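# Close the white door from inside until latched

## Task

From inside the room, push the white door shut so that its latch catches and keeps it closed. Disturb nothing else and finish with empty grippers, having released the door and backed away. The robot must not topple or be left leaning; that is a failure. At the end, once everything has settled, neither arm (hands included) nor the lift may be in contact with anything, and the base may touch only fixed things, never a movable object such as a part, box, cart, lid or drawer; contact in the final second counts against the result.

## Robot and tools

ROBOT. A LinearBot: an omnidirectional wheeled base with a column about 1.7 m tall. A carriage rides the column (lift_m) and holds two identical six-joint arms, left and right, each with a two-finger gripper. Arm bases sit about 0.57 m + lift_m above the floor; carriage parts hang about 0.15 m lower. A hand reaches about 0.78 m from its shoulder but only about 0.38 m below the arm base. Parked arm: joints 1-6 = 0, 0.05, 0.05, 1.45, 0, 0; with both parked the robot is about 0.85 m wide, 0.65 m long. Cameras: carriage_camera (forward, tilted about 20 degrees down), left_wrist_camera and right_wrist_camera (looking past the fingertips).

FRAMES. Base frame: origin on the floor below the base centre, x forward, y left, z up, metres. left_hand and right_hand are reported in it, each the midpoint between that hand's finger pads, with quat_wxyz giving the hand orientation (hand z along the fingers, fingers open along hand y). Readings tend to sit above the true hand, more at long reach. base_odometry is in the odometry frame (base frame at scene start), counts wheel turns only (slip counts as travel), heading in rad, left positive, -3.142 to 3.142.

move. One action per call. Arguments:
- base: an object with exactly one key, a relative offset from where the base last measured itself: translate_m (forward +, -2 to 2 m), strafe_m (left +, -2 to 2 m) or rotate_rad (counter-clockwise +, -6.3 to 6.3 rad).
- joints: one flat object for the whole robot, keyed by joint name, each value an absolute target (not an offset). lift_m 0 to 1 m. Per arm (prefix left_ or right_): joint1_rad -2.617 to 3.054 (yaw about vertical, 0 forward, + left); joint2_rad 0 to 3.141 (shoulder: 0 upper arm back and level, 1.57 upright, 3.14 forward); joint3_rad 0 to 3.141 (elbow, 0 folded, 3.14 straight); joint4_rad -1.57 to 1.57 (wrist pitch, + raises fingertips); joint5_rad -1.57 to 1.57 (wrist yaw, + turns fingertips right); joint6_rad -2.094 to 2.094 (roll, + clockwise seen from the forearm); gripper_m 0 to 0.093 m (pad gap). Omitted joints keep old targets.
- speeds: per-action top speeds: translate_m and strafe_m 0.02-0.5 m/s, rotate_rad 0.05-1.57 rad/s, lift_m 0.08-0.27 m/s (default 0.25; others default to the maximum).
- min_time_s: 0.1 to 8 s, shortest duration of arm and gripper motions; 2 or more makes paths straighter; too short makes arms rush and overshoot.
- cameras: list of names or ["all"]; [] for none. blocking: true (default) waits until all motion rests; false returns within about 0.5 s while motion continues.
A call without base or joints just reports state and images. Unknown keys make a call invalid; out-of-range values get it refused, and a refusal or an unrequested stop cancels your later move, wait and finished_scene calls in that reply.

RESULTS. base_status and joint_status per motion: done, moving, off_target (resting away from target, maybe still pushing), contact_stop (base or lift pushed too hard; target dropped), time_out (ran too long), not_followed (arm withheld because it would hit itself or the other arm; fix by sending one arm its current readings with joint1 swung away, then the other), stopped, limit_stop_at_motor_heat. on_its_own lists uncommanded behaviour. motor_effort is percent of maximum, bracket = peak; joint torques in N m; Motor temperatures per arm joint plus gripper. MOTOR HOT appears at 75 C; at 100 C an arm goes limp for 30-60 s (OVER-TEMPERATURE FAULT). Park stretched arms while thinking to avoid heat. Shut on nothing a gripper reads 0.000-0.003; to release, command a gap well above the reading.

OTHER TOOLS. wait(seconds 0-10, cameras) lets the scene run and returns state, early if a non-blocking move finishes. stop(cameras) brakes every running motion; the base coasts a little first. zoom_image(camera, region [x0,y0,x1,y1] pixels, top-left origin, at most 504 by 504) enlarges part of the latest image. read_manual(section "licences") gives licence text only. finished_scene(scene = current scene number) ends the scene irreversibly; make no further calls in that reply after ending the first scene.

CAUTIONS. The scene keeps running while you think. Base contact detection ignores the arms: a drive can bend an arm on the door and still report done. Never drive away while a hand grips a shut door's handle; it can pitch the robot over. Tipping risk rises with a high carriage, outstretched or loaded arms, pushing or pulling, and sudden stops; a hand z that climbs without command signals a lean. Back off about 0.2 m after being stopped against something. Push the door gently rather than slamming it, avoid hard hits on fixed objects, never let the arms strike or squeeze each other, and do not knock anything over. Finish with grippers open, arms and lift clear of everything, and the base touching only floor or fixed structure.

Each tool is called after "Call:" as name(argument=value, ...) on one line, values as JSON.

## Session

Call:
move(cameras=["carriage_camera"])

Scene clock: 0.00 s.
Joint torques (N m): no reading
Motor temperatures (°C): left_arm=[30 32 34 30 28 30 27] | right_arm=[30 31 32 28 29 29 31]
base_odometry: x=+0.000 y=+0.000 heading=+0.000
base_status: not commanded
joint_positions: lift_m=+0.300 left_joint1_rad=-0.008 left_joint2_rad=+0.051 left_joint3_rad=+0.041 left_joint4_rad=+1.440 left_joint5_rad=+0.011 left_joint6_rad=+0.011 left_gripper_m=+0.09396 right_joint1_rad=+0.018 right_joint2_rad=+0.067 right_joint3_rad=+0.063 right_joint4_rad=+1.446 right_joint5_rad=+0.039 right_joint6_rad=-0.006 right_gripper_m=+0.09396
joint_status: not commanded
motor_effort: lift_m=+18 drive_wheels=+1
left_hand: x=+0.2522 y=+0.2949 z=+1.3106 quat_wxyz=(+0.997, +0.006, +0.071, +0.001) (m; base frame)
right_hand: x=+0.2488 y=-0.3033 z=+1.3166 quat_wxyz=(+0.998, +0.018, +0.064, +0.005) (m; base frame)
pictures: carriage_camera
Images, in order (width x height): carriage_camera 672x504.

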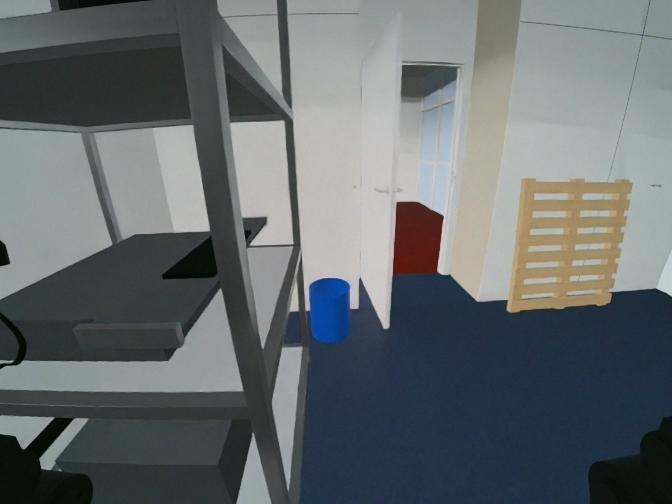

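Call:
move(base={"rotate_rad": 0.06})

Call:
move(base={"strafe_m": -0.56}, joints={"left_gripper_m": 0.0, "lift_m": 0.42}, cameras=["carriage_camera"])

Call:
move(base={"translate_m": 1.13}, joints={"left_joint1_rad": 0, "left_joint2_rad": 2.4, "left_joint3_rad": 1.9, "left_joint4_rad": 0.5, "left_joint5_rad": 0, "left_joint6_rad": 0}, min_time_s=2, cameras=["carriage_camera"])

Scene clock: 15.90 s.
Joint torques (N m): left_arm=[-0.16 3.88 5.61 -0.11 0.08 0.04] | right_arm=[-0.03 3.81 6.08 -0.21 -0.09 -0.05]
move: done
base_odometry: x=+0.000 y=+0.000 heading=+0.060
base_status: done
joint_positions: lift_m=+0.300 left_joint1_rad=-0.008 left_joint2_rad=+0.051 left_joint3_rad=+0.041 left_joint4_rad=+1.440 left_joint5_rad=+0.011 left_joint6_rad=+0.011 left_gripper_m=+0.09396 right_joint1_rad=+0.018 right_joint2_rad=+0.067 right_joint3_rad=+0.063 right_joint4_rad=+1.446 right_joint5_rad=+0.039 right_joint6_rad=-0.006 right_gripper_m=+0.09396
joint_status: not commanded
motor_effort: lift_m=+18(18) drive_wheels=-2(7)
left_hand: x=+0.2522 y=+0.2949 z=+1.3106 quat_wxyz=(+0.997, +0.006, +0.071, +0.001) (m; base frame)
right_hand: x=+0.2488 y=-0.3033 z=+1.3166 quat_wxyz=(+0.998, +0.018, +0.064, +0.005) (m; base frame)
pictures: none

Scene clock: 19.30 s.
Joint torques (N m): left_arm=[-0.17 3.96 5.52 -0.11 0.11 0.06] | right_arm=[-0.16 3.82 6.05 -0.2 -0.09 -0.04]
move: done
base_odometry: x=+0.033 y=-0.559 heading=+0.059
base_status: done
joint_positions: lift_m=+0.420 left_joint1_rad=-0.007 left_joint2_rad=+0.051 left_joint3_rad=+0.041 left_joint4_rad=+1.440 left_joint5_rad=+0.011 left_joint6_rad=+0.011 left_gripper_m=+0.00066 right_joint1_rad=+0.019 right_joint2_rad=+0.067 right_joint3_rad=+0.063 right_joint4_rad=+1.446 right_joint5_rad=+0.039 right_joint6_rad=-0.006 right_gripper_m=+0.09396
joint_status: all done
motor_effort: lift_m=+17(22) drive_wheels=-2(19)
left_hand: x=+0.2522 y=+0.2949 z=+1.4307 quat_wxyz=(+0.997, +0.006, +0.071, +0.001) (m; base frame)
right_hand: x=+0.2488 y=-0.3032 z=+1.4367 quat_wxyz=(+0.998, +0.018, +0.064, +0.005) (m; base frame)
pictures: carriage_camera
Images, in order (width x height): carriage_camera 672x504.

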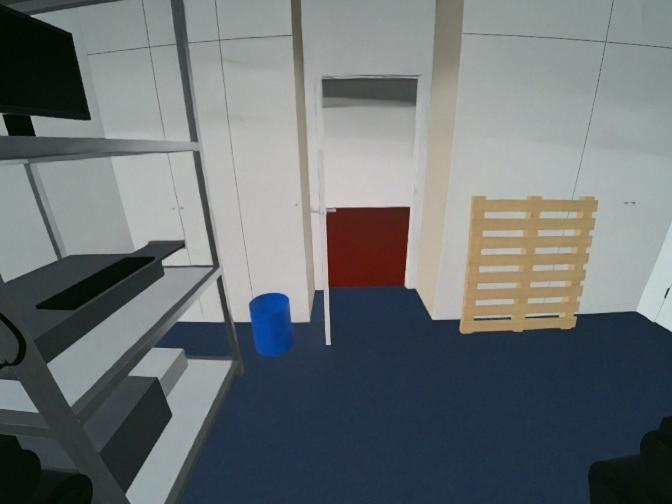

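Scene clock: 23.87 s.
Joint torques (N m): left_arm=[0.49 -14.46 9.37 1.99 -0.04 -0.06] | right_arm=[-0.12 3.84 6.08 -0.2 -0.11 -0.04]
move: done
base_odometry: x=+1.161 y=-0.493 heading=+0.059
base_status: done
joint_positions: lift_m=+0.420 left_joint1_rad=-0.007 left_joint2_rad=+2.394 left_joint3_rad=+1.873 left_joint4_rad=+0.503 left_joint5_rad=+0.011 left_joint6_rad=+0.011 left_gripper_m=+0.00066 right_joint1_rad=+0.019 right_joint2_rad=+0.067 right_joint3_rad=+0.063 right_joint4_rad=+1.446 right_joint5_rad=+0.039 right_joint6_rad=-0.006 right_gripper_m=+0.09396
joint_status: all done
motor_effort: lift_m=+18(18) drive_wheels=-2(16)
left_hand: x=+0.9189 y=+0.2899 z=+1.2192 quat_wxyz=(+0.701, +0.011, +0.714, -0.003) (m; base frame)
right_hand: x=+0.2490 y=-0.3032 z=+1.4366 quat_wxyz=(+0.998, +0.018, +0.065, +0.005) (m; base frame)
pictures: carriage_camera
Images, in order (width x height): carriage_camera 672x504.

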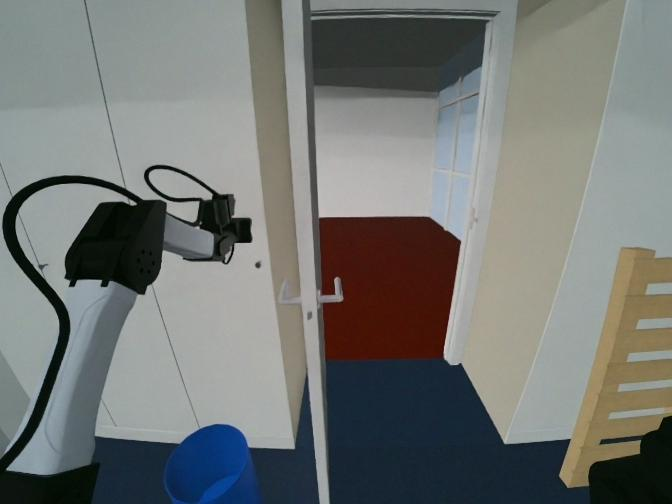

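Call:
move(base={"strafe_m": -0.4}, speeds={"strafe_m": 0.25})

Call:
move(base={"translate_m": 0.5}, joints={"left_joint1_rad": -0.43}, min_time_s=2, speeds={"translate_m": 0.25}, cameras=["carriage_camera"])

Call:
move(base={"translate_m": 0.3}, speeds={"translate_m": 0.15}, joints={"left_joint1_rad": -0.4, "left_joint5_rad": -0.3}, cameras=["carriage_camera"])

Call:
move(base={"translate_m": -0.35}, speeds={"translate_m": 0.3}, cameras=["carriage_camera"])

Call:
zoom_image(camera="carriage_camera", region=[340, 190, 480, 330])

Scene clock: 40.10 s.
Joint torques (N m): left_arm=[0.44 -14.46 9.39 1.94 0.25 0.03] | right_arm=[0.12 3.81 6.09 -0.2 -0.09 -0.07]
Motor temperatures (°C): left_arm=[30 44 41 33 28 30 28] | right_arm=[30 32 33 28 29 29 31]
move: done
base_odometry: x=+1.185 y=-0.892 heading=+0.059
base_status: done
joint_positions: lift_m=+0.420 left_joint1_rad=-0.008 left_joint2_rad=+2.394 left_joint3_rad=+1.873 left_joint4_rad=+0.502 left_joint5_rad=-0.013 left_joint6_rad=+0.005 left_gripper_m=+0.00064 right_joint1_rad=+0.019 right_joint2_rad=+0.067 right_joint3_rad=+0.063 right_joint4_rad=+1.446 right_joint5_rad=+0.039 right_joint6_rad=-0.006 right_gripper_m=+0.09396
joint_status: not commanded
motor_effort: lift_m=+18(18) drive_wheels=+2(12)
left_hand: x=+0.9190 y=+0.2939 z=+1.2190 quat_wxyz=(+0.700, +0.000, +0.714, +0.004) (m; base frame)
right_hand: x=+0.2490 y=-0.3032 z=+1.4366 quat_wxyz=(+0.998, +0.018, +0.065, +0.005) (m; base frame)
pictures: none

Scene clock: 43.40 s.
Joint torques (N m): left_arm=[-0.02 -14.6 9.47 2.1 0.25 0.02] | right_arm=[-0.14 3.81 6.09 -0.21 -0.09 -0.05]
move: done
base_odometry: x=+1.684 y=-0.863 heading=+0.058
base_status: done
joint_positions: lift_m=+0.420 left_joint1_rad=-0.431 left_joint2_rad=+2.394 left_joint3_rad=+1.873 left_joint4_rad=+0.493 left_joint5_rad=-0.014 left_joint6_rad=+0.005 left_gripper_m=+0.00064 right_joint1_rad=+0.019 right_joint2_rad=+0.067 right_joint3_rad=+0.063 right_joint4_rad=+1.446 right_joint5_rad=+0.039 right_joint6_rad=-0.006 right_gripper_m=+0.09396
joint_status: all done
motor_effort: lift_m=+18(18) drive_wheels=+0(13)
left_hand: x=+0.8555 y=+0.0051 z=+1.2168 quat_wxyz=(+0.682, +0.150, +0.701, -0.143) (m; base frame)
right_hand: x=+0.2488 y=-0.3032 z=+1.4366 quat_wxyz=(+0.998, +0.018, +0.064, +0.005) (m; base frame)
pictures: carriage_camera
Images, in order (width x height): carriage_camera 672x504.

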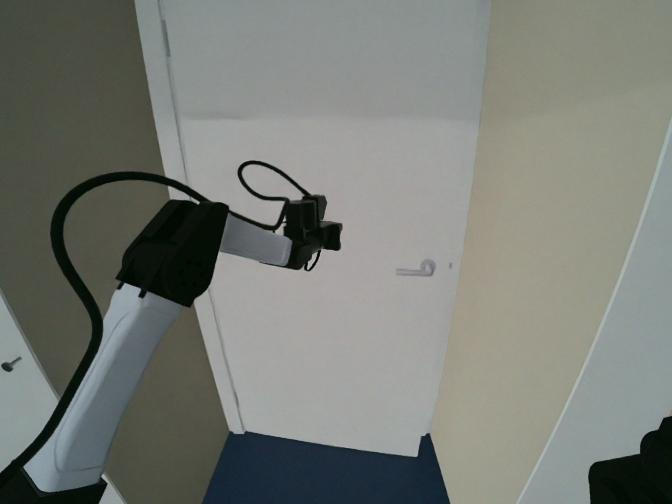

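Scene clock: 46.30 s.
Joint torques (N m): left_arm=[17.74 -1.07 12.37 5.69 7.26 0.08] | right_arm=[-0.16 3.85 6.05 -0.24 -0.11 -0.06]
Motor temperatures (°C): left_arm=[31 45 42 38 30 30 28] | right_arm=[30 32 33 28 29 29 31]
move: off_target
base_odometry: x=+1.983 y=-0.846 heading=+0.059
base_status: done
joint_positions: lift_m=+0.420 left_joint1_rad=-0.631 left_joint2_rad=+2.264 left_joint3_rad=+1.837 left_joint4_rad=+0.068 left_joint5_rad=-0.936 left_joint6_rad=-0.005 left_gripper_m=+0.00064 right_joint1_rad=+0.019 right_joint2_rad=+0.067 right_joint3_rad=+0.063 right_joint4_rad=+1.446 right_joint5_rad=+0.039 right_joint6_rad=-0.006 right_gripper_m=+0.09396
joint_status: left_joint1_rad off_target (ended at -0.631, target -0.400); left_joint5_rad off_target (ended at -0.936, target -0.300)
motor_effort: lift_m=+18(18) drive_wheels=+21(30)
left_hand: x=+0.7842 y=+0.0548 z=+1.2079 quat_wxyz=(+0.599, -0.018, +0.777, +0.194) (m; base frame)
right_hand: x=+0.2488 y=-0.3033 z=+1.4366 quat_wxyz=(+0.998, +0.019, +0.064, +0.005) (m; base frame)
pictures: carriage_camera
Images, in order (width x height): carriage_camera 672x504.

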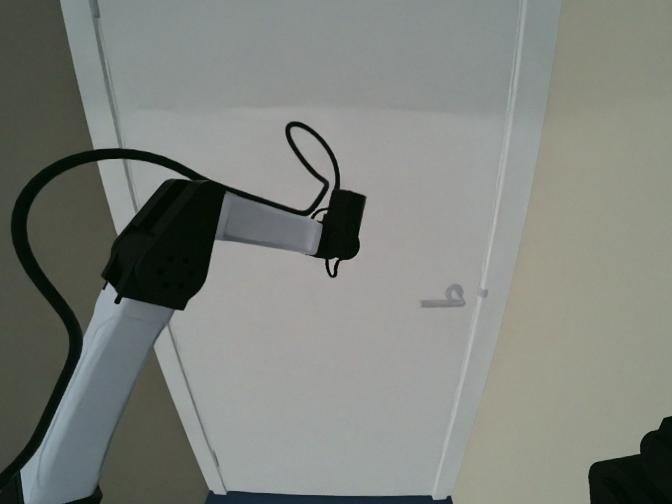

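Scene clock: 49.07 s.
Joint torques (N m): left_arm=[-0.12 -14.64 9.2 2.12 0.27 0.12] | right_arm=[-0.13 3.96 6.04 -0.2 -0.12 -0.04]
move: done
base_odometry: x=+1.633 y=-0.867 heading=+0.060
base_status: done
joint_positions: lift_m=+0.420 left_joint1_rad=-0.402 left_joint2_rad=+2.396 left_joint3_rad=+1.875 left_joint4_rad=+0.486 left_joint5_rad=-0.314 left_joint6_rad=-0.005 left_gripper_m=+0.00062 right_joint1_rad=+0.019 right_joint2_rad=+0.067 right_joint3_rad=+0.063 right_joint4_rad=+1.446 right_joint5_rad=+0.039 right_joint6_rad=-0.006 right_gripper_m=+0.09396
joint_status: not commanded
on_its_own: left_joint1_rad moved +0.230 to your old target -0.400; left_joint5_rad moved +0.623 to your old target -0.300
motor_effort: lift_m=+17(18) drive_wheels=-4(18)
left_hand: x=+0.8765 y=+0.0746 z=+1.2146 quat_wxyz=(+0.694, +0.034, +0.718, -0.028) (m; base frame)
right_hand: x=+0.2488 y=-0.3033 z=+1.4366 quat_wxyz=(+0.998, +0.019, +0.064, +0.005) (m; base frame)
pictures: carriage_camera
Images, in order (width x height): carriage_camera 672x504.

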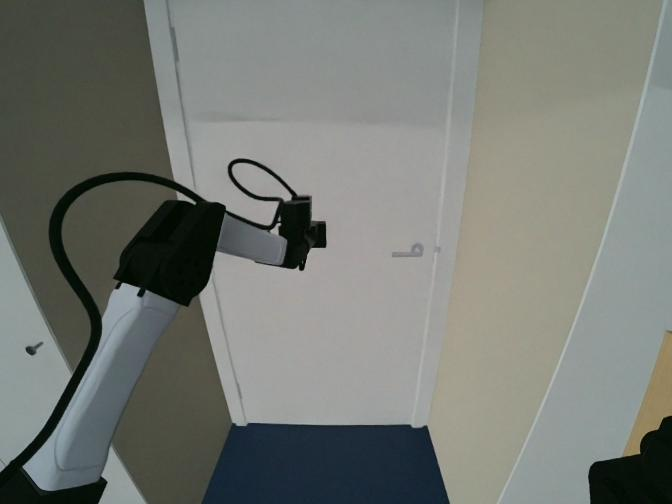

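Scaled by 3.600 from the camera's 672x504 image, which has a finer 960x720 frame.

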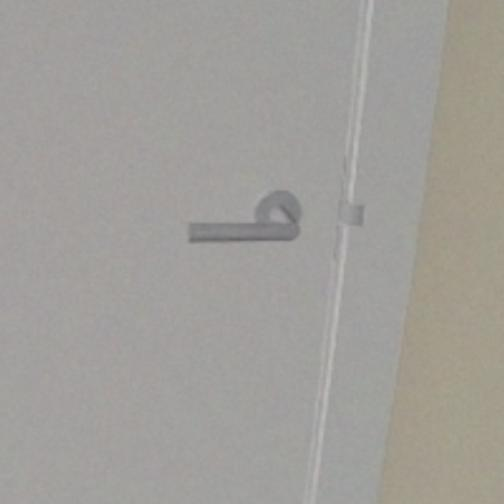

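Same as before: shut and latched.

Call:
finished_scene(scene=3)

The scene is finished: the task was done.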